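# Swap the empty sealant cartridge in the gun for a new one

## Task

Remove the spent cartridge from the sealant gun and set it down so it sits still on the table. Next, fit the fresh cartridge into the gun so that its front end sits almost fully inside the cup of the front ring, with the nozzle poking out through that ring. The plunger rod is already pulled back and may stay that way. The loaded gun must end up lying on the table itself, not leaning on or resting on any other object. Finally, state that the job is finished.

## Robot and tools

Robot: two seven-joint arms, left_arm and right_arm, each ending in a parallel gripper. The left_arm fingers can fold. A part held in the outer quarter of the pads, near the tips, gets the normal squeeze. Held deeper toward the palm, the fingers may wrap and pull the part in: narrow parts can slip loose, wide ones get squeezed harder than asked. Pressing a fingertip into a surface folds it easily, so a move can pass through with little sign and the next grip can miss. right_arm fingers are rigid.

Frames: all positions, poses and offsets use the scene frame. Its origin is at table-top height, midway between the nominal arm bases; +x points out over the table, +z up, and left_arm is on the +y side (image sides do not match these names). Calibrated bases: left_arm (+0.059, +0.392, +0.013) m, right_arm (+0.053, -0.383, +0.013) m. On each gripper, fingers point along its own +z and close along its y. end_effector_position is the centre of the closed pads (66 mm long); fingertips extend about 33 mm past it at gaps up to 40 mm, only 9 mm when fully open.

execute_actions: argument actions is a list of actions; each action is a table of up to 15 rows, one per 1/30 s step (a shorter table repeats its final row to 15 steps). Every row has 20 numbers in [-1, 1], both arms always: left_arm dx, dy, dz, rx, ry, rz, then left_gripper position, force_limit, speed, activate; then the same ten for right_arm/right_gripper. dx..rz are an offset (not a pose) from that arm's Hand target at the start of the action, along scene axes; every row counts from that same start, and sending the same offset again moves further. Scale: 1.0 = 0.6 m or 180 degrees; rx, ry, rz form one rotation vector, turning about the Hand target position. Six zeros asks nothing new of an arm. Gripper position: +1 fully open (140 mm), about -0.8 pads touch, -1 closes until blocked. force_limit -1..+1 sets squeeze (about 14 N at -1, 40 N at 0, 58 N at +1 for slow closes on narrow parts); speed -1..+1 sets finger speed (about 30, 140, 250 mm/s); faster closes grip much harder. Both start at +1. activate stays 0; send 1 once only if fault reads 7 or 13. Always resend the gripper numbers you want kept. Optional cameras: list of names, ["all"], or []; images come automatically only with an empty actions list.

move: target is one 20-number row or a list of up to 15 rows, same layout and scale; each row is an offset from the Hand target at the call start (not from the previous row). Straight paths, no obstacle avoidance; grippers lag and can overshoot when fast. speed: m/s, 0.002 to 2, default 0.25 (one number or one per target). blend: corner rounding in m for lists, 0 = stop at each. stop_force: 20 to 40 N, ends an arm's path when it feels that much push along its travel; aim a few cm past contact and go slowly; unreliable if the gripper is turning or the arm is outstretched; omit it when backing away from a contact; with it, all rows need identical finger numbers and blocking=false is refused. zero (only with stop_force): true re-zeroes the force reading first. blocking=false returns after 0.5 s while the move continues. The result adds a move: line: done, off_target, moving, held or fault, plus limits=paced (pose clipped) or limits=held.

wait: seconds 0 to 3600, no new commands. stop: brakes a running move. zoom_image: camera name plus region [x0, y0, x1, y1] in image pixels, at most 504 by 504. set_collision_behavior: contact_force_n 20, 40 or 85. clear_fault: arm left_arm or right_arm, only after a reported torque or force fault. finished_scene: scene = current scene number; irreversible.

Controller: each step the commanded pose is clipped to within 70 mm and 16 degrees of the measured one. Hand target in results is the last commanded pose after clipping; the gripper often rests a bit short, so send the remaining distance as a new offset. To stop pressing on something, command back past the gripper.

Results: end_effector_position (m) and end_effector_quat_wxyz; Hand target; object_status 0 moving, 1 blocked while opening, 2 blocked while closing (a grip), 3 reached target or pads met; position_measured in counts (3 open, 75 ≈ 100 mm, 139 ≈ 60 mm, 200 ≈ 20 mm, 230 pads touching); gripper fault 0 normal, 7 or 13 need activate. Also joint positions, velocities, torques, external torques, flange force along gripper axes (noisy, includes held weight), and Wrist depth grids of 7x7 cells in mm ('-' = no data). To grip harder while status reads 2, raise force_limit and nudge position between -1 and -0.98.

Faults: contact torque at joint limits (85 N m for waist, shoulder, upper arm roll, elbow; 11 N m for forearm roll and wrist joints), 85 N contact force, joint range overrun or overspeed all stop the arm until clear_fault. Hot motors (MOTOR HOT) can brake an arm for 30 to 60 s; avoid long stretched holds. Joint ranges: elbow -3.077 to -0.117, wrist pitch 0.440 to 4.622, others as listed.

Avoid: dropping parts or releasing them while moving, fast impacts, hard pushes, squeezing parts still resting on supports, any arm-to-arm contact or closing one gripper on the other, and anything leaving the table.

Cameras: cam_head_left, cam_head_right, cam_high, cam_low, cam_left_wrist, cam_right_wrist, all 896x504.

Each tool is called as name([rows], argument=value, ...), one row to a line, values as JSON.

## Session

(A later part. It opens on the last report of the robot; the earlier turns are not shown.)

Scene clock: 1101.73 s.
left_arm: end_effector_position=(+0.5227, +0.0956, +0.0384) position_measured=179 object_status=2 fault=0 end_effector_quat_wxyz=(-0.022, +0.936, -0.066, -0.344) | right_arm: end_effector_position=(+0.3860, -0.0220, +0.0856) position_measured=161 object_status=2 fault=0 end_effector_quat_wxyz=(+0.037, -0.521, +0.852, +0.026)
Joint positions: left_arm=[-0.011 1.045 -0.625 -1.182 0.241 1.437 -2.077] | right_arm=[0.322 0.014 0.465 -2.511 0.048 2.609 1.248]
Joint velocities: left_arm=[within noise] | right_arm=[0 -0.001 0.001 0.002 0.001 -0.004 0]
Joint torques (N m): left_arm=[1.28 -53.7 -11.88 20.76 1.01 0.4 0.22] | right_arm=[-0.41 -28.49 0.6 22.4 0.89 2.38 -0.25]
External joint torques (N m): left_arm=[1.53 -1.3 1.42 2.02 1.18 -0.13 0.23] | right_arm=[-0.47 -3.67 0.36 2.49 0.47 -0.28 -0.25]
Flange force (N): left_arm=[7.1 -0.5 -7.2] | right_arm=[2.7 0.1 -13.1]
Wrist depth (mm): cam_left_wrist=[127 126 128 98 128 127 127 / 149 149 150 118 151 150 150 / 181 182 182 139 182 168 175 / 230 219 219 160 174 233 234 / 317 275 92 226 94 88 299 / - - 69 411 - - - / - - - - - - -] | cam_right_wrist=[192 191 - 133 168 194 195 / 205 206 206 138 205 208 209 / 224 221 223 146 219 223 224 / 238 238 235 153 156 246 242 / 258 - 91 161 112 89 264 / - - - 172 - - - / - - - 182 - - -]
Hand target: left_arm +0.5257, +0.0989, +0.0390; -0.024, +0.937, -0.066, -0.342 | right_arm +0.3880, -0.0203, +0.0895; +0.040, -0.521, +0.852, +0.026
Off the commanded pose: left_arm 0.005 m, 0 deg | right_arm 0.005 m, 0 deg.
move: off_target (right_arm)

move([
  [0, 0, 0, 0, 0, 0, -1, 0.0, -1, 0, -0.0057, -0.0033, 0, 0, 0, 0, -1, 0.0, -1, 0],
  [0, 0, 0, 0, 0, 0, -1, 0.0, -1, 0, -0.0057, -0.0033, -0.0075, 0, 0, 0, -1, 0.0, -1, 0],
], speed=0.03, cameras=["cam_low", "cam_head_left", "cam_right_wrist"])

zoom_image(camera="cam_low", region=[300, 275, 400, 345])

zoom_image(camera="cam_head_left", region=[480, 225, 620, 325])

Scene clock: 1108.80 s.
left_arm: end_effector_position=(+0.5226, +0.0955, +0.0384) position_measured=179 object_status=2 fault=0 end_effector_quat_wxyz=(-0.022, +0.936, -0.066, -0.344) | right_arm: end_effector_position=(+0.3850, -0.0219, +0.0853) position_measured=161 object_status=2 fault=0 end_effector_quat_wxyz=(+0.040, -0.520, +0.853, +0.027)
Joint positions: left_arm=[-0.011 1.045 -0.625 -1.182 0.241 1.437 -2.077] | right_arm=[0.322 0.01 0.467 -2.52 0.054 2.62 1.246]
Joint torques (N m): left_arm=[2.57 -53.77 -11.05 20.84 1.48 0.3 0.24] | right_arm=[-0.31 -26.1 0.49 20.2 0.12 2.13 -0.05]
External joint torques (N m): left_arm=[2.71 -1.57 2.14 2.2 1.64 -0.21 0.26] | right_arm=[-0.38 -1.4 0.29 0.23 -0.3 -0.56 -0.05]
Flange force (N): left_arm=[6.1 -2.8 -6.8] | right_arm=[1.6 0.5 -5.0]
Wrist depth (mm): cam_left_wrist=[126 127 128 98 128 128 128 / 149 149 150 118 150 150 150 / 181 182 182 139 183 169 175 / 230 219 219 159 174 232 233 / 316 277 92 224 94 87 299 / - - 69 451 - - - / - - - - - - -] | cam_right_wrist=[190 190 192 132 168 194 194 / 205 206 206 138 202 207 208 / 221 221 222 146 219 223 224 / 237 238 235 152 156 241 241 / 258 - 91 161 111 89 263 / - - - 173 - - - / - - - 183 - - -]
Hand target: left_arm +0.5257, +0.0989, +0.0390; -0.024, +0.937, -0.066, -0.342 | right_arm +0.3846, -0.0223, +0.0850; +0.040, -0.521, +0.852, +0.026
Off the commanded pose: left_arm 0.005 m, 0 deg | right_arm 0.001 m, 0 deg.
move: done
cam_right_wrist: T_world_to_cam=[[-0.89272, 0.45049, -0.01057, 0.36679], [0.40107, 0.80503, 0.43712, -0.17077], [0.20543, 0.38599, -0.89934, 0.15283]] pos_world=[0.36454, -0.08675, 0.21597]
Images, in order (width x height): cam_head_left 896x504, cam_low 896x504, cam_right_wrist 896x504.

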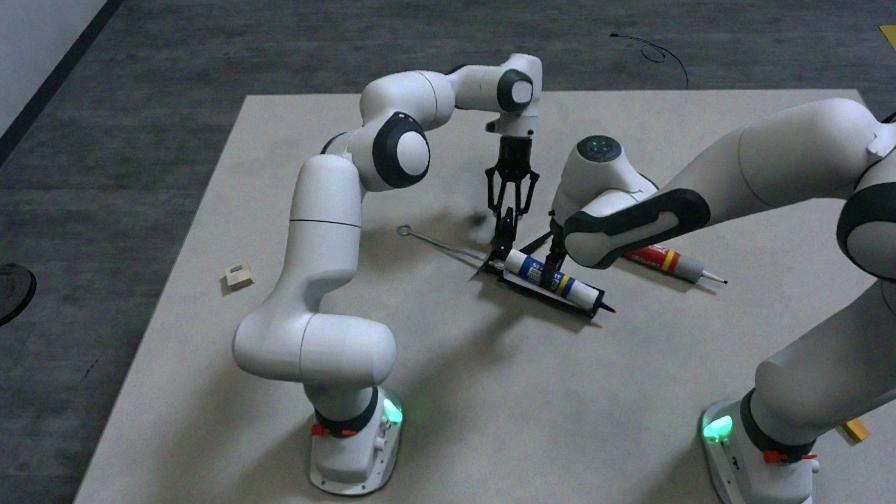

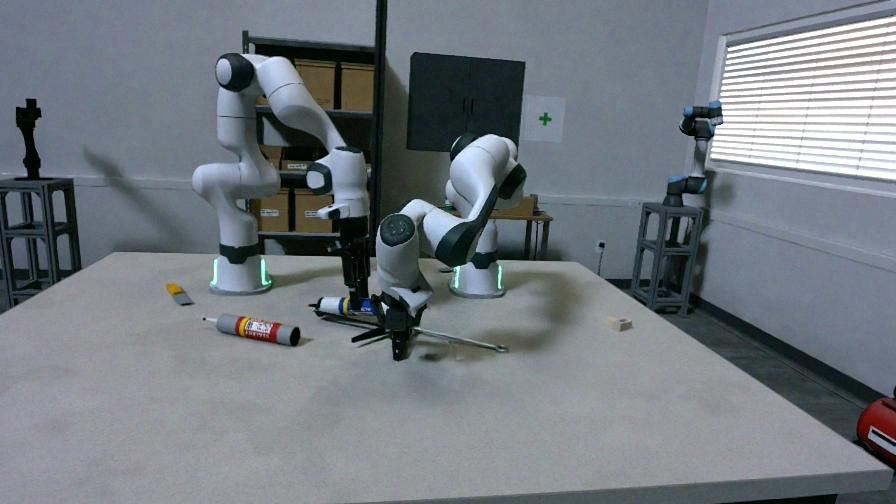

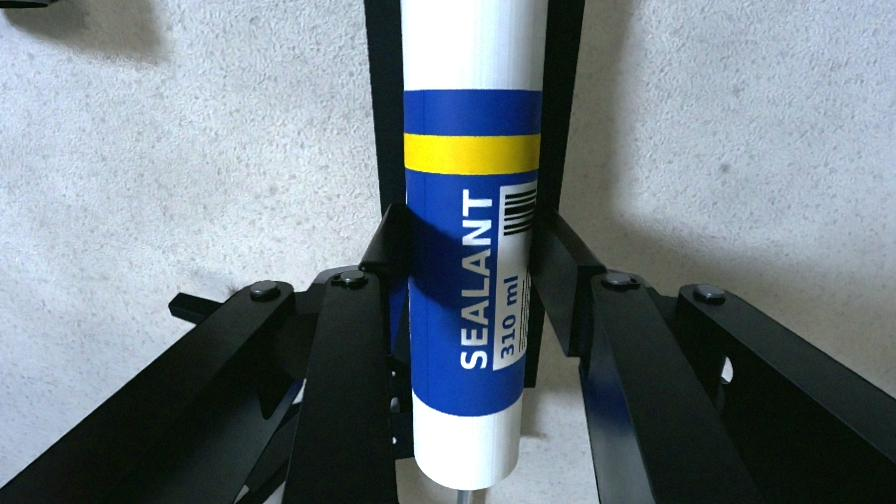

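Scaled by 5.040.

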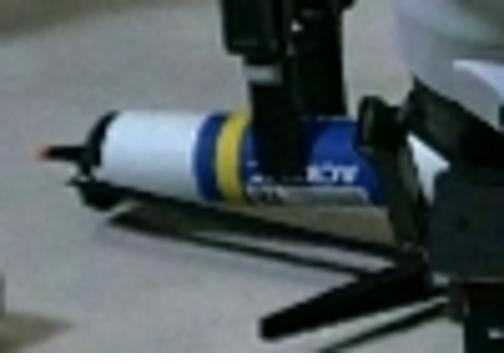

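Scaled by 3.600.

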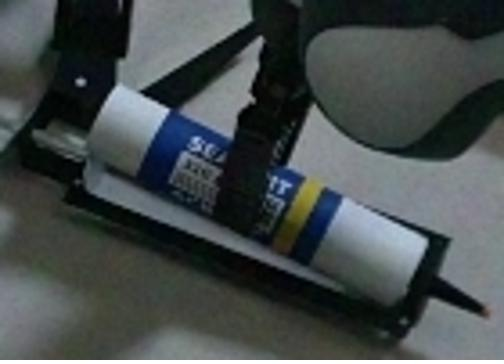

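move([
  [0, 0, 0, 0, 0, 0, -1, 0.0, -1, 0, 0.0053, 0.0027, 0.021, 0.0376, -0.0192, 0, -1, 0.0, -1, 0],
  [0, 0, 0, 0, 0, 0, -1, 0.0, -1, 0, 0.0015, -0.005, 0.0168, 0.0376, -0.0192, 0, -1, 0.0, -1, 0],
], speed=0.04, cameras=["cam_low", "cam_high", "cam_head_left"])

zoom_image(camera="cam_low", region=[303, 285, 353, 325])

zoom_image(camera="cam_head_left", region=[560, 265, 630, 325])

Scene clock: 1132.60 s.
left_arm: end_effector_position=(+0.5227, +0.0955, +0.0384) position_measured=179 object_status=2 fault=0 end_effector_quat_wxyz=(-0.022, +0.936, -0.066, -0.344) | right_arm: end_effector_position=(+0.3801, -0.0289, +0.0895) position_measured=161 object_status=2 fault=0 end_effector_quat_wxyz=(+0.087, -0.517, +0.850, +0.060)
Joint positions: left_arm=[-0.011 1.045 -0.625 -1.182 0.241 1.438 -2.077] | right_arm=[0.347 -0.076 0.45 -2.648 0.278 2.768 1.056]
Joint velocities: left_arm=[within noise] | right_arm=[-0.002 0 0.001 0 0.001 0 -0.007]
Joint torques (N m): left_arm=[1.17 -53.68 -12.26 20.74 0.91 0.74 0.13] | right_arm=[0.21 -25.91 -0.98 22.23 0.67 3.8 -0.43]
External joint torques (N m): left_arm=[0.88 -1.24 0.76 1.86 1.04 0.2 0.15] | right_arm=[0.21 -3.88 -0.09 2.73 0.42 0.93 -0.43]
Flange force (N): left_arm=[6.1 0.4 -6.0] | right_arm=[3.3 0.5 -11.3]
Wrist depth (mm): cam_left_wrist=[126 127 127 98 128 128 127 / 149 149 150 118 150 150 145 / 181 181 182 139 183 168 176 / 231 219 219 159 158 232 235 / 317 275 93 229 94 87 299 / - - 69 452 - - - / - - - - - - -] | cam_right_wrist=[187 189 189 132 166 194 192 / 204 205 206 138 201 209 213 / 233 225 225 146 223 229 230 / 247 248 239 152 156 253 255 / 275 - 91 162 111 89 278 / - - - 174 - - - / - - - 185 - - -]
Hand target: left_arm +0.5257, +0.0989, +0.0390; -0.024, +0.937, -0.066, -0.342 | right_arm +0.3855, -0.0253, +0.0951; +0.097, -0.518, +0.848, +0.061
Off the commanded pose: left_arm 0.005 m, 0 deg | right_arm 0.009 m, 1 deg.
move: off_target (right_arm)
Images, in order (width x height): cam_head_left 896x504, cam_high 896x504, cam_low 896x504.

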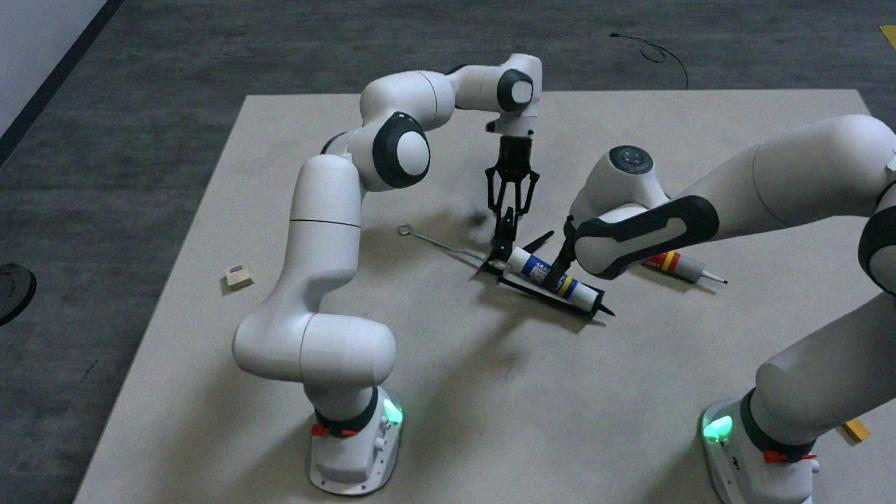

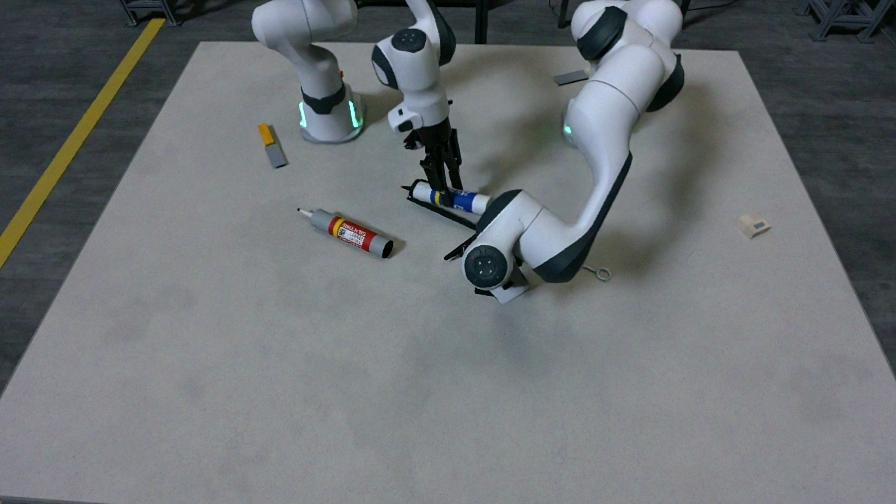

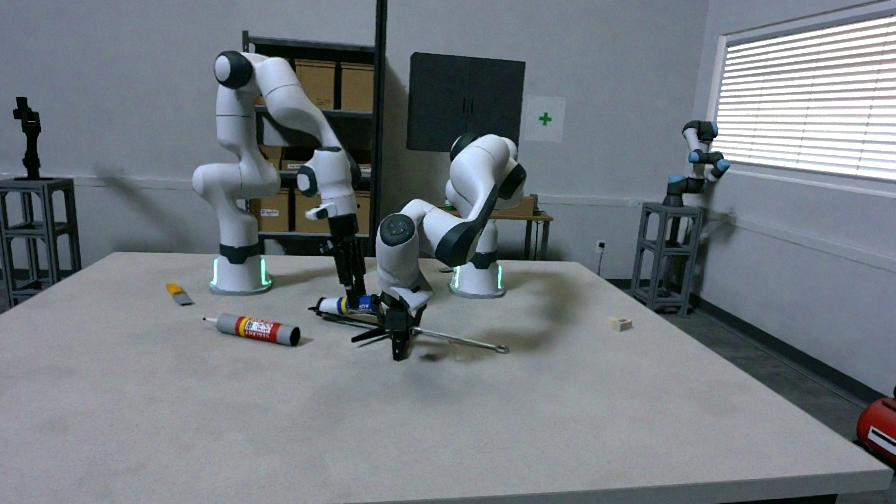

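Scaled by 10.080.

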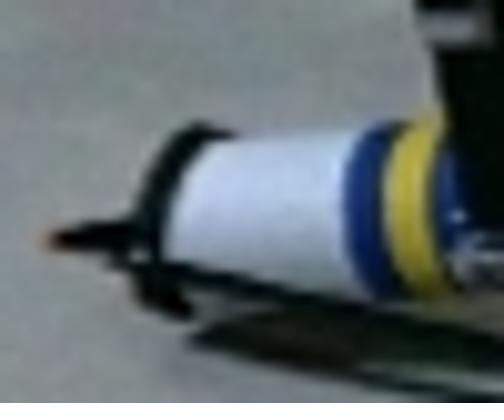

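Scaled by 7.200.

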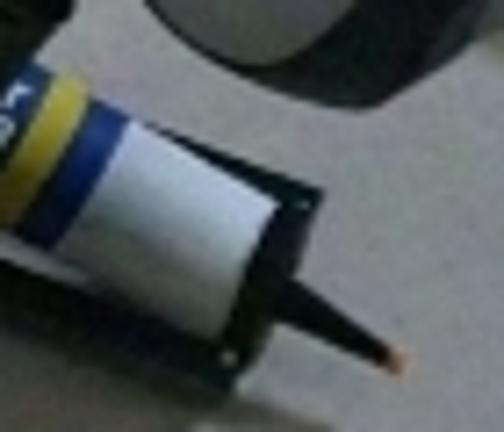

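move([
  [0, 0, 0, 0, 0, 0, -1, 0.0, -1, 0, 0.0018, 0.0037, -0.0085, -0.0148, 0.0076, 0, -1, 0.0, -1, 0],
], speed=0.03)

Scene clock: 1139.73 s.
left_arm: end_effector_position=(+0.5229, +0.0958, +0.0384) position_measured=179 object_status=2 fault=0 end_effector_quat_wxyz=(-0.022, +0.936, -0.066, -0.344) | right_arm: end_effector_position=(+0.3831, -0.0257, +0.0864) position_measured=161 object_status=2 fault=0 end_effector_quat_wxyz=(+0.070, -0.522, +0.849, +0.047)
Joint positions: left_arm=[-0.011 1.045 -0.625 -1.182 0.241 1.438 -2.077] | right_arm=[0.331 -0.039 0.458 -2.6 0.176 2.72 1.131]
Joint velocities: left_arm=[within noise] | right_arm=[0 -0.001 -0.001 0 0.001 -0.001 0.006]
Joint torques (N m): left_arm=[1 -53.6 -12.35 20.76 0.85 0.74 0.18] | right_arm=[-0.74 -25.56 0.13 23.33 0.04 3.22 0.17]
External joint torques (N m): left_arm=[0.83 -1.27 0.7 1.96 0.99 0.22 0.2] | right_arm=[-0.74 -2.46 0.61 3.67 -0.28 0.39 0.17]
Flange force (N): left_arm=[6.6 0.7 -6.5] | right_arm=[-6.8 -1.2 -5.3]
Wrist depth (mm): cam_left_wrist=[126 127 127 97 128 128 128 / 149 150 150 119 151 150 150 / 181 181 182 139 182 169 176 / 230 219 219 159 158 233 234 / 317 274 92 226 94 87 300 / - - 69 452 - - - / - - - - - - -] | cam_right_wrist=[188 188 189 132 165 188 191 / 204 200 204 138 171 210 206 / 221 221 222 146 216 225 225 / 241 244 236 152 156 238 247 / 269 - 91 161 111 89 270 / - - - 173 - - - / - - - 184 - - -]
Hand target: left_arm +0.5257, +0.0989, +0.0390; -0.024, +0.937, -0.066, -0.342 | right_arm +0.3865, -0.0231, +0.0900; +0.074, -0.520, +0.850, +0.047
Off the commanded pose: left_arm 0.004 m, 0 deg | right_arm 0.006 m, 1 deg.
move: off_target (right_arm)

move([
  [0, 0, 0, 0, 0, 0, -1, 0.0, -1, 0, -0.0015, 0.0015, -0.0123, -0.0188, 0.0096, 0, -1, 0.0, -1, 0],
], speed=0.03)

Scene clock: 1149.43 s.
left_arm: end_effector_position=(+0.5229, +0.0958, +0.0384) position_measured=179 object_status=2 fault=0 end_effector_quat_wxyz=(-0.022, +0.936, -0.066, -0.344) | right_arm: end_effector_position=(+0.3839, -0.0232, +0.0810) position_measured=161 object_status=2 fault=0 end_effector_quat_wxyz=(+0.045, -0.524, +0.850, +0.031)
Joint positions: left_arm=[-0.011 1.045 -0.625 -1.182 0.241 1.438 -2.077] | right_arm=[0.33 0.011 0.458 -2.538 0.065 2.649 1.226]
Joint velocities: left_arm=[within noise] | right_arm=[0.001 -0.001 -0.001 0 0 -0.001 0.006]
Joint torques (N m): left_arm=[1.25 -53.62 -12.14 20.77 0.89 0.63 0.19] | right_arm=[-0.44 -26.17 0.44 22.31 0.09 2.69 0.17]
External joint torques (N m): left_arm=[1.2 -1.26 0.98 2 1.04 0.11 0.21] | right_arm=[-0.44 -1.62 0.31 2.68 -0.31 -0.01 0.17]
Flange force (N): left_arm=[6.7 0.1 -6.7] | right_arm=[-5.6 -1.2 -4.0]
Wrist depth (mm): cam_left_wrist=[126 127 128 98 128 128 127 / 149 150 150 118 151 150 150 / 181 181 183 139 183 168 168 / 207 219 219 159 158 234 233 / 316 275 93 226 94 88 300 / - - 69 454 - - - / - - - - - - -] | cam_right_wrist=[187 187 188 133 161 189 190 / 200 201 201 138 196 203 203 / 215 215 217 148 212 219 219 / 233 233 231 153 156 236 242 / 254 - 91 161 111 89 260 / - - - 172 - - - / - - - 182 - - -]
Hand target: left_arm +0.5257, +0.0989, +0.0390; -0.024, +0.937, -0.066, -0.342 | right_arm +0.3856, -0.0222, +0.0826; +0.046, -0.521, +0.852, +0.030
Off the commanded pose: left_arm 0.004 m, 0 deg | right_arm 0.003 m, 0 deg.
move: done

move([
  [0, 0, 0, 0, 0, 0, -1, 0.0, -1, 0, -0.0045, -0.006, -0.002, -0.002, 0.001, 0, -1, 0.0, -1, 0],
  [0, 0, 0, 0, 0, 0, -1, 0.0, -1, 0, -0.0045, -0.006, -0.006, -0.002, 0.001, 0, -1, 0.0, -1, 0],
], speed=0.03, cameras=["cam_low", "cam_head_left"])

zoom_image(camera="cam_low", region=[303, 285, 353, 325])

zoom_image(camera="cam_head_left", region=[480, 235, 550, 295])

zoom_image(camera="cam_head_left", region=[560, 265, 630, 325])

Scene clock: 1156.70 s.
left_arm: end_effector_position=(+0.5230, +0.0959, +0.0384) position_measured=179 object_status=2 fault=0 end_effector_quat_wxyz=(-0.023, +0.936, -0.066, -0.344) | right_arm: end_effector_position=(+0.3797, -0.0276, +0.0768) position_measured=161 object_status=2 fault=0 end_effector_quat_wxyz=(+0.038, -0.523, +0.851, +0.028)
Joint positions: left_arm=[-0.011 1.044 -0.625 -1.182 0.242 1.438 -2.077] | right_arm=[0.33 0.013 0.458 -2.545 0.061 2.644 1.231]
Joint velocities: left_arm=[within noise] | right_arm=[0 0 0 -0.001 -0.004 0.001 0.005]
Joint torques (N m): left_arm=[1.14 -53.57 -12.09 20.75 0.83 0.51 0.15] | right_arm=[-0.51 -26.71 0.45 21.7 0.05 3.07 0.1]
External joint torques (N m): left_arm=[1.28 -1.42 1.07 2.11 0.99 0 0.16] | right_arm=[-0.48 -2.16 0.32 2.14 -0.35 0.39 0.11]
Flange force (N): left_arm=[6.9 0.1 -7.3] | right_arm=[-2.1 -0.3 -4.5]
Wrist depth (mm): cam_left_wrist=[126 127 128 98 127 128 128 / 149 150 150 118 150 151 150 / 181 181 182 139 183 168 175 / 231 219 219 159 158 233 234 / 316 275 92 230 94 87 300 / - - 69 506 - - - / - - - - - - -] | cam_right_wrist=[184 184 184 132 157 186 186 / 196 196 197 138 193 199 200 / 210 212 209 146 207 215 219 / 227 228 225 152 158 232 233 / 246 - 91 161 112 89 249 / - - - 173 - - - / - - - 183 - - -]
Hand target: left_arm +0.5257, +0.0989, +0.0390; -0.024, +0.937, -0.066, -0.342 | right_arm +0.3829, -0.0258, +0.0790; +0.043, -0.521, +0.852, +0.028
Off the commanded pose: left_arm 0.004 m, 0 deg | right_arm 0.004 m, 1 deg.
move: off_target (right_arm)
Images, in order (width x height): cam_head_left 896x504, cam_low 896x504.

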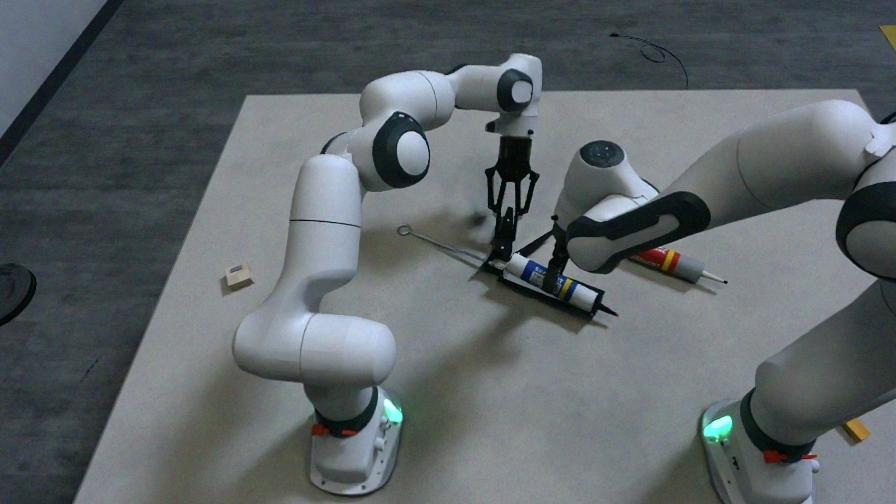

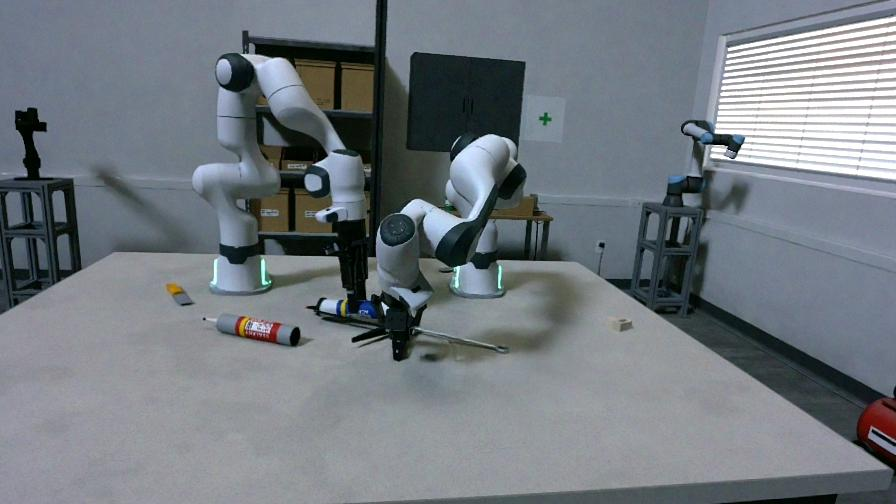

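Scaled by 10.080.

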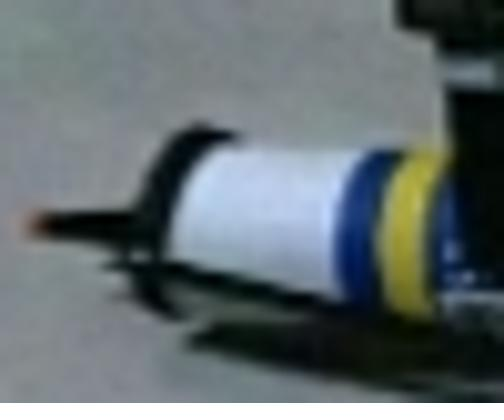

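Scaled by 7.200.

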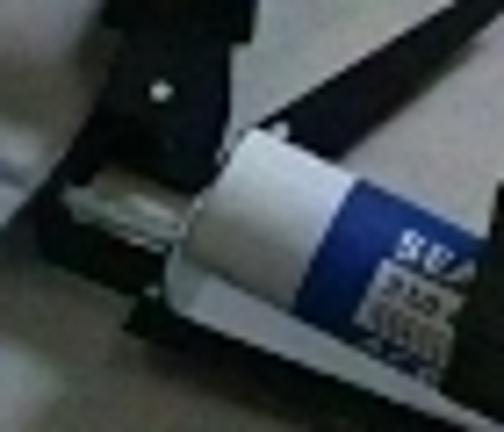

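Scaled by 7.200.

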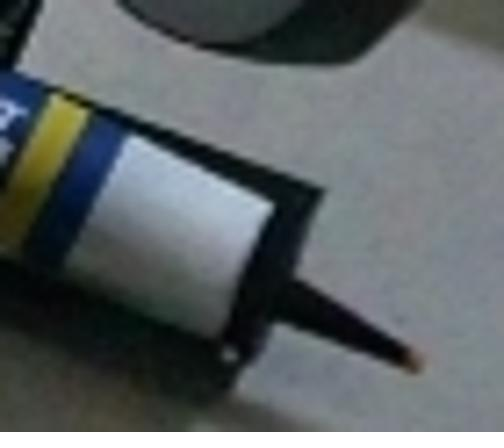

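move([
  [0, 0, 0, 0, 0, 0, -1, 0.0, -1, 0, 0.0033, 0.0032, -0.0052, -0.0124, 0.0063, 0, -1, 0.0, -1, 0],
  [0, 0, 0, 0, 0, 0, -1, 0.0, -1, 0, 0.0047, 0.0057, -0.014, -0.0272, 0.0139, 0, -1, 0.0, -1, 0],
], speed=0.03, blend=[0.001, 0], cameras=["cam_low", "cam_head_left", "cam_right_wrist"])

zoom_image(camera="cam_low", region=[303, 285, 353, 325])

zoom_image(camera="cam_head_left", region=[480, 235, 550, 295])

Scene clock: 1167.00 s.
left_arm: end_effector_position=(+0.5230, +0.0959, +0.0384) position_measured=179 object_status=2 fault=0 end_effector_quat_wxyz=(-0.023, +0.936, -0.066, -0.344) | right_arm: end_effector_position=(+0.3829, -0.0245, +0.0676) position_measured=161 object_status=2 fault=0 end_effector_quat_wxyz=(-0.001, -0.524, +0.852, +0.004)
Joint positions: left_arm=[-0.011 1.044 -0.625 -1.182 0.242 1.438 -2.077] | right_arm=[0.344 0.102 0.448 -2.437 -0.063 2.527 1.336]
Joint velocities: left_arm=[within noise] | right_arm=[0.001 -0.001 -0.001 0 -0.001 -0.001 0.006]
Joint torques (N m): left_arm=[1.05 -53.58 -12.2 20.77 0.82 0.56 0.13] | right_arm=[0.19 -29.97 1.58 23.08 0.16 2.59 0.21]
External joint torques (N m): left_arm=[0.89 -1.17 0.87 1.95 0.96 0.04 0.15] | right_arm=[0.12 -2.54 0.16 3.53 -0.29 0.14 0.21]
Flange force (N): left_arm=[7.2 0.8 -7.1] | right_arm=[-5.8 -0.9 -6.2]
Wrist depth (mm): cam_left_wrist=[127 127 127 98 128 128 128 / 149 150 150 118 150 151 150 / 181 182 182 139 183 168 175 / 230 219 220 159 158 233 233 / 315 275 93 229 94 88 299 / - - 69 498 - - - / - - - - - - -] | cam_right_wrist=[181 182 182 132 153 184 184 / 191 192 192 138 162 194 195 / 202 203 201 146 178 206 207 / 215 215 211 152 156 219 220 / 229 - 91 161 111 89 231 / - - - 173 - - - / - - - 184 - - -]
Hand target: left_arm +0.5257, +0.0989, +0.0390; -0.024, +0.937, -0.066, -0.342 | right_arm +0.3858, -0.0224, +0.0706; +0.002, -0.522, +0.853, +0.003
Off the commanded pose: left_arm 0.004 m, 0 deg | right_arm 0.005 m, 1 deg.
move: off_target (right_arm)
cam_right_wrist: T_world_to_cam=[[-0.89649, 0.44302, -0.00665, 0.36684], [0.41303, 0.84106, 0.34932, -0.15782], [0.16035, 0.31041, -0.93698, 0.15637]] pos_world=[0.36898, -0.07831, 0.20408]
Images, in order (width x height): cam_head_left 896x504, cam_low 896x504, cam_right_wrist 896x504.

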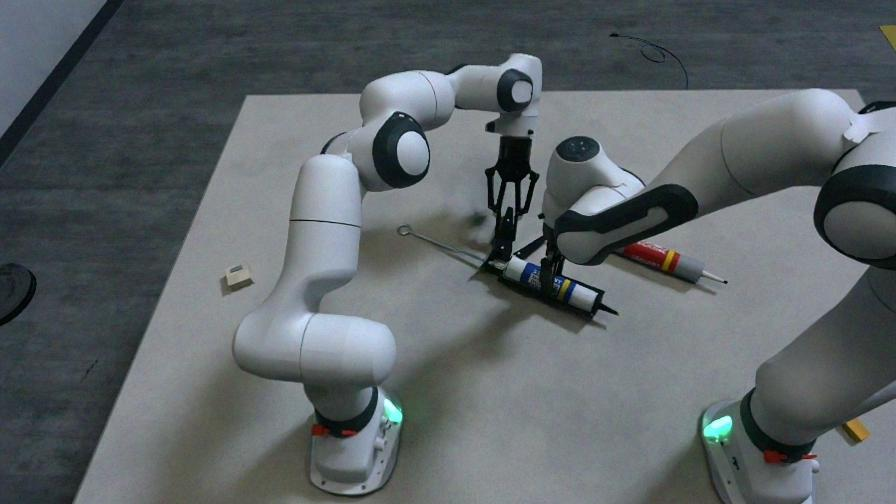

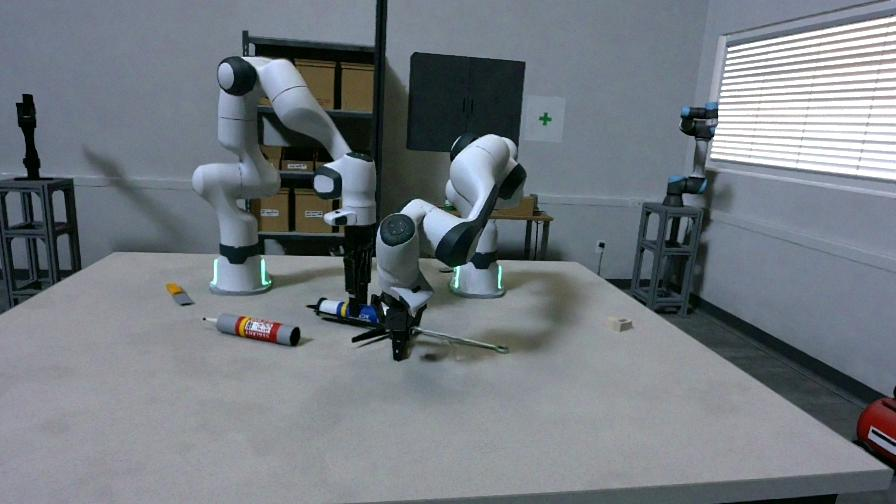

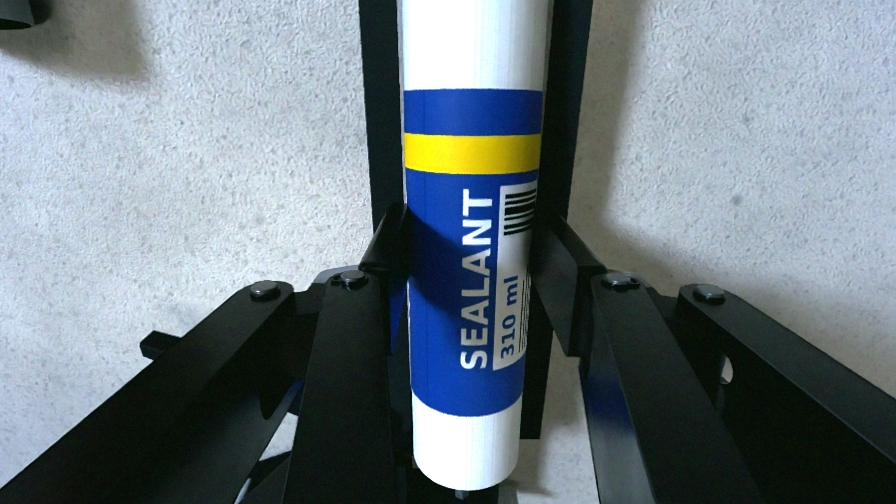

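Scaled by 10.080.

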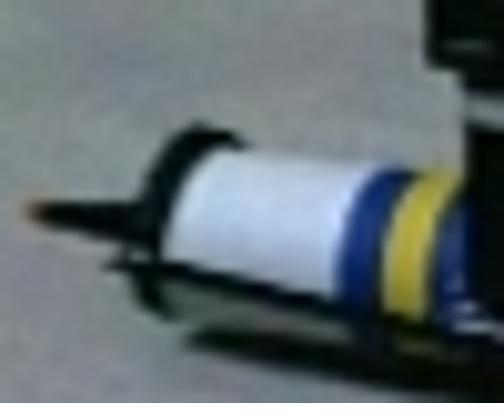

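Scaled by 7.200.

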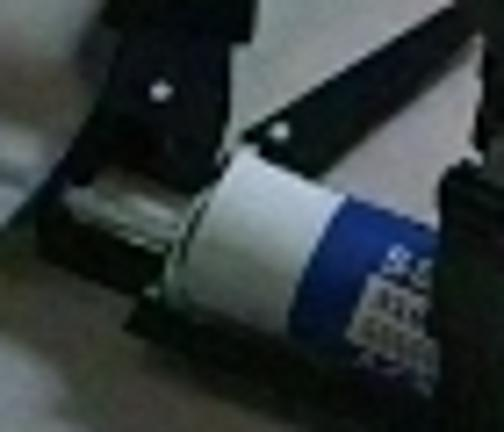

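move([
  [0, 0, 0, 0, 0, 0, -1, 0.0, -1, 0, 0.0, 0.0, -0.0183, 0, 0, 0, -1, 0.0, -1, 0],
], speed=0.02, cameras=["cam_low", "cam_head_left", "cam_right_wrist"])

zoom_image(camera="cam_low", region=[303, 285, 353, 325])

zoom_image(camera="cam_head_left", region=[480, 235, 550, 295])

Scene clock: 1178.83 s.
left_arm: end_effector_position=(+0.5230, +0.0959, +0.0386) position_measured=179 object_status=2 fault=0 end_effector_quat_wxyz=(-0.023, +0.936, -0.066, -0.344) | right_arm: end_effector_position=(+0.3824, -0.0259, +0.0582) position_measured=161 object_status=2 fault=0 end_effector_quat_wxyz=(-0.004, -0.525, +0.851, +0.002)
Joint positions: left_arm=[-0.011 1.044 -0.625 -1.182 0.242 1.437 -2.077] | right_arm=[0.345 0.126 0.443 -2.437 -0.085 2.542 1.35]
Joint velocities: left_arm=[within noise] | right_arm=[-0.001 0 0 0 -0.003 0 0.005]
Joint torques (N m): left_arm=[1.82 -53.42 -11.59 20.77 1.04 0.77 0.25] | right_arm=[0.16 -28.74 1.81 21.36 0.2 3.65 0.27]
External joint torques (N m): left_arm=[1.67 -0.87 1.54 1.88 1.18 0.24 0.27] | right_arm=[0.1 -0.8 0.1 2.13 -0.24 1.21 0.27]
Flange force (N): left_arm=[7.0 -0.8 -5.7] | right_arm=[-4.7 -0.5 1.3]
Wrist depth (mm): cam_left_wrist=[126 127 128 98 128 128 127 / - 150 150 119 151 151 151 / 181 182 182 138 183 168 175 / 230 219 219 158 176 234 233 / 316 274 93 230 94 88 282 / - - 69 502 - - - / - - - - - - -] | cam_right_wrist=[173 174 172 129 146 176 177 / 182 183 183 136 157 185 186 / 193 193 194 145 170 197 197 / 204 205 203 152 155 208 206 / 216 212 91 163 111 89 223 / - - - 178 - - - / - - - 196 - - -]
Hand target: left_arm +0.5257, +0.0989, +0.0390; -0.024, +0.937, -0.066, -0.342 | right_arm +0.3858, -0.0224, +0.0596; +0.002, -0.522, +0.853, +0.003
Off the commanded pose: left_arm 0.004 m, 0 deg | right_arm 0.005 m, 1 deg.
move: off_target (right_arm)
cam_right_wrist: T_world_to_cam=[[-0.8974, 0.44116, -0.00668, 0.3672], [0.41239, 0.84405, 0.3428, -0.1525], [0.15686, 0.30487, -0.93939, 0.14931]] pos_world=[0.36899, -0.07879, 0.19499]
Images, in order (width x height): cam_head_left 896x504, cam_low 896x504, cam_right_wrist 896x504.

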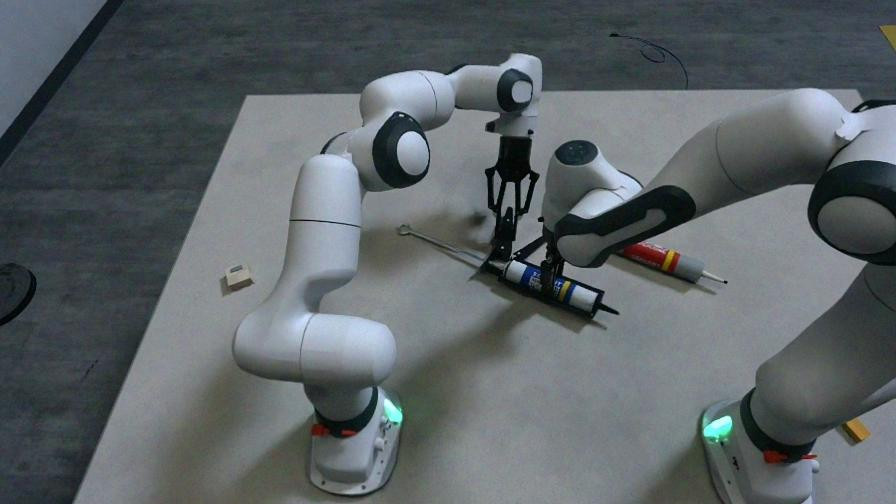

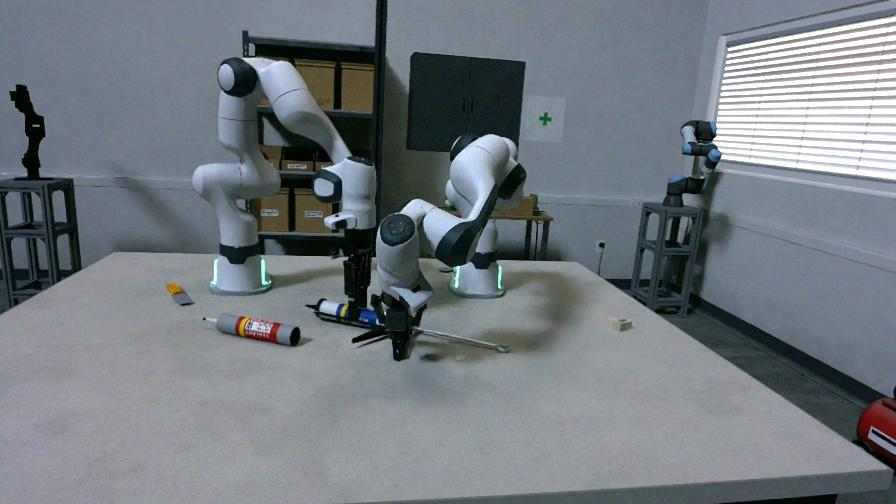

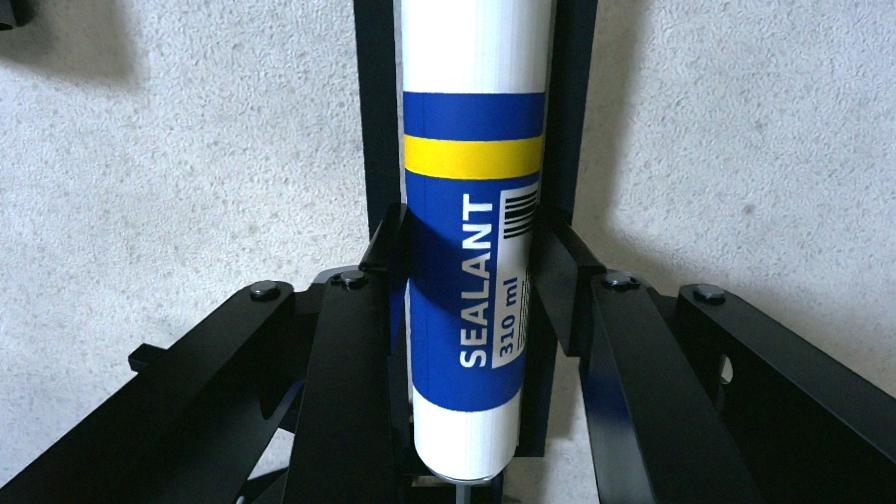

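Scaled by 10.080.

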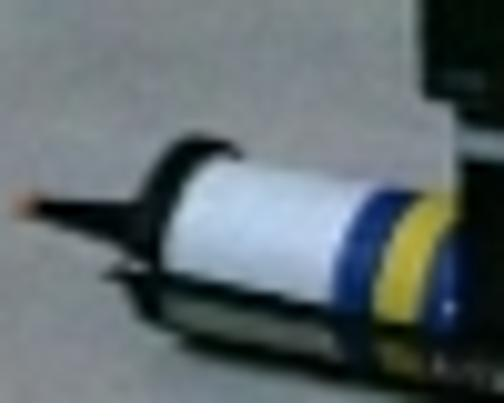

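Scaled by 7.200.

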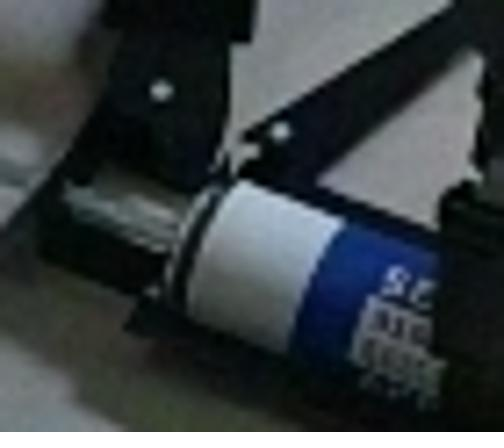

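move([
  [0, 0, 0, 0, 0, 0, -1, 0.0, -1, 0, -0.0099, -0.0193, 0.0007, 0, 0, 0, -1, 0.0, -1, 0],
], speed=0.02, stop_force=20, cameras=["cam_low", "cam_head_left", "cam_right_wrist", "cam_high"])

zoom_image(camera="cam_low", region=[303, 285, 353, 325])

zoom_image(camera="cam_head_left", region=[480, 235, 550, 295])

zoom_image(camera="cam_head_left", region=[560, 265, 630, 325])

Scene clock: 1192.27 s.
left_arm: end_effector_position=(+0.5227, +0.0953, +0.0388) position_measured=179 object_status=2 fault=0 end_effector_quat_wxyz=(-0.022, +0.936, -0.066, -0.344) | right_arm: end_effector_position=(+0.3815, -0.0296, +0.0610) position_measured=161 object_status=2 fault=0 end_effector_quat_wxyz=(+0.007, -0.521, +0.853, +0.005)
Joint positions: left_arm=[-0.011 1.044 -0.625 -1.182 0.241 1.437 -2.077] | right_arm=[0.342 0.096 0.444 -2.472 -0.066 2.573 1.34]
Joint torques (N m): left_arm=[2.68 -54.39 -11.09 21.12 1.52 0.31 0.24] | right_arm=[-1.28 -29.18 0.85 17.3 0.73 1 -0.36]
External joint torques (N m): left_arm=[2.64 -1.85 2.09 2.27 1.67 -0.22 0.26] | right_arm=[-1.32 -2.22 -0.44 -1.93 0.3 -1.5 -0.36]
Flange force (N): left_arm=[5.6 -2.9 -6.9] | right_arm=[12.4 0.5 -10.7]
Wrist depth (mm): cam_left_wrist=[127 127 128 98 128 128 128 / 149 150 150 118 151 151 150 / 181 181 183 139 183 168 176 / 231 220 220 159 175 235 235 / 315 276 93 230 94 87 299 / - - 69 511 - - - / - - - - - - -] | cam_right_wrist=[175 175 174 128 147 176 177 / 185 186 186 136 158 187 186 / 197 197 197 145 162 198 198 / - 209 207 153 155 211 212 / - - 91 164 112 89 222 / - - - 179 - - - / - - - 218 - - -]
Hand target: left_arm +0.5257, +0.0989, +0.0390; -0.024, +0.937, -0.066, -0.342 | right_arm +0.3798, -0.0340, +0.0601; +0.002, -0.522, +0.853, +0.003
Off the commanded pose: left_arm 0.005 m, 0 deg | right_arm 0.005 m, 1 deg.
move: off_target (right_arm)
cam_right_wrist: T_world_to_cam=[[-0.89387, 0.44813, -0.01351, 0.36742], [0.41327, 0.83526, 0.36269, -0.15174], [0.17382, 0.31861, -0.93181, 0.14668]] pos_world=[0.36563, -0.08465, 0.19668]
Images, in order (width x height): cam_head_left 896x504, cam_high 896x504, cam_low 896x504, cam_right_wrist 896x504.

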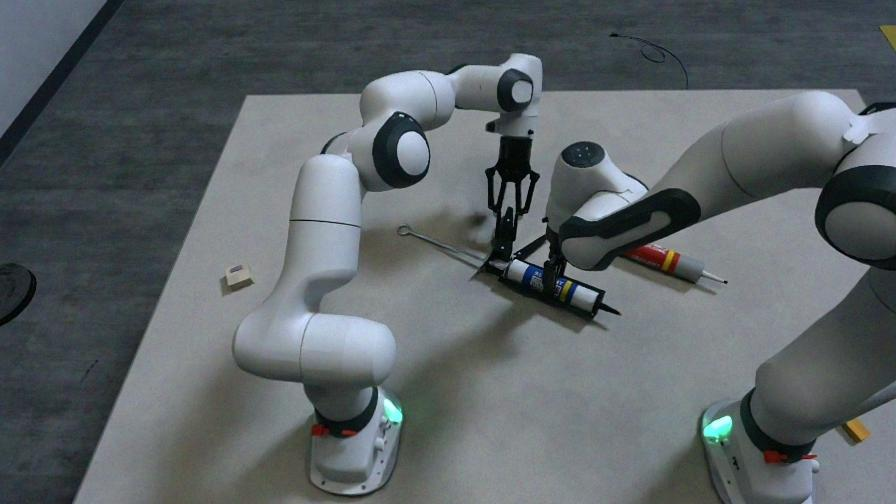

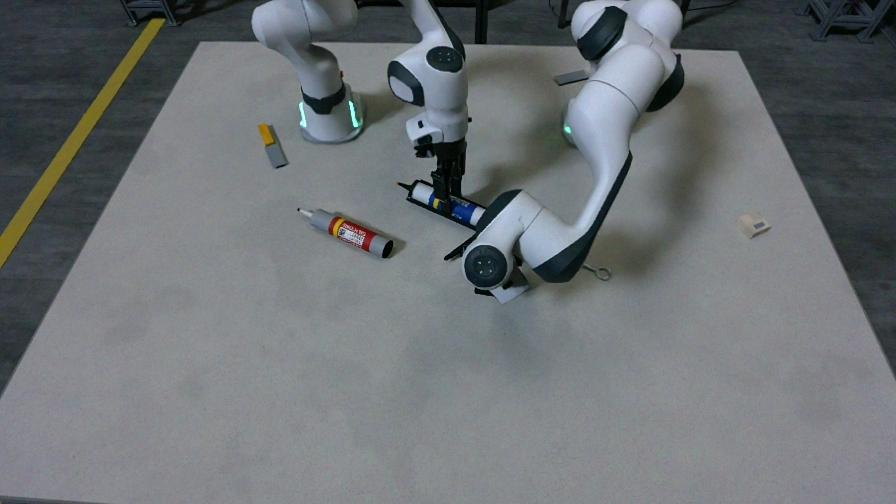

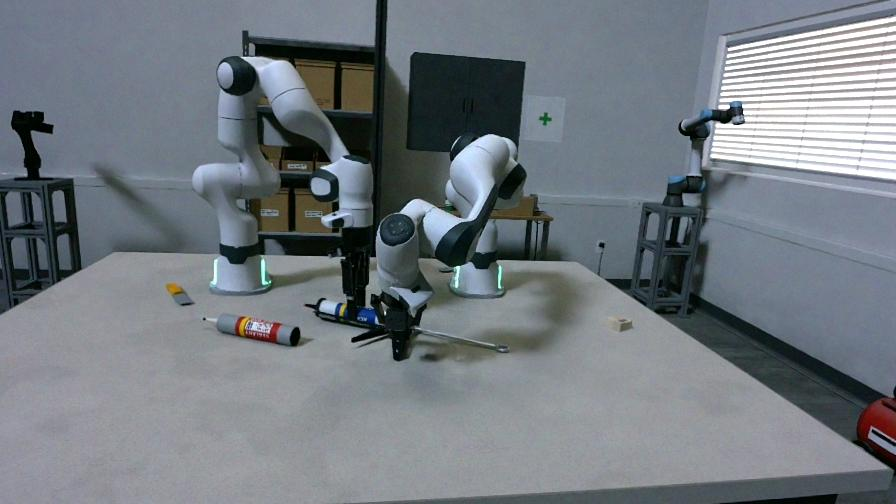

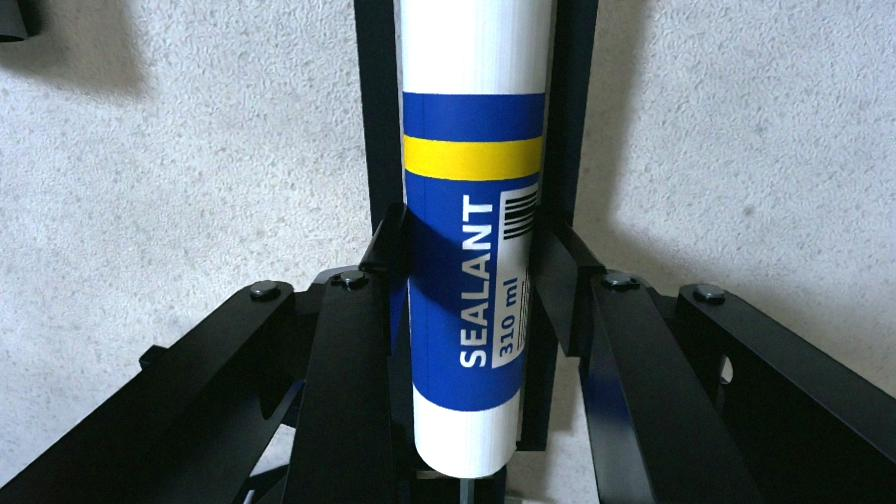

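Scaled by 10.080.

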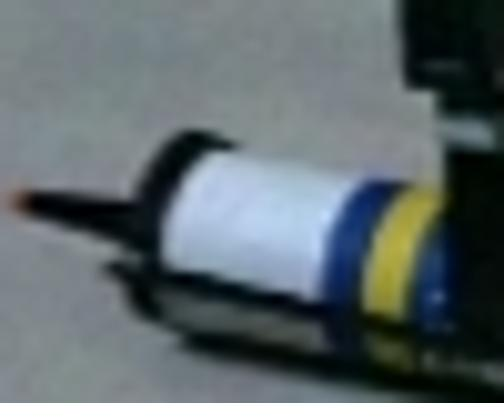

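Scaled by 7.200.

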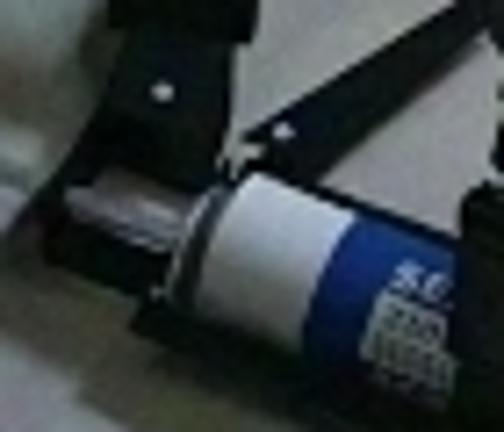

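Scaled by 7.200.

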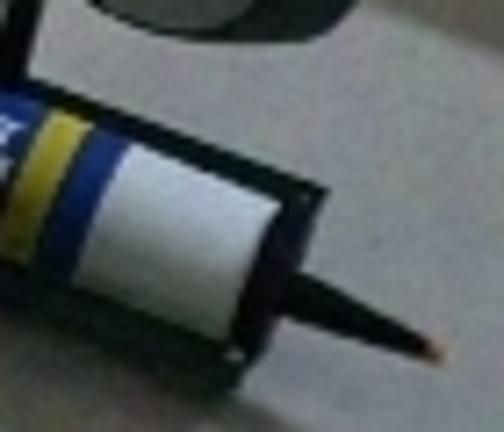

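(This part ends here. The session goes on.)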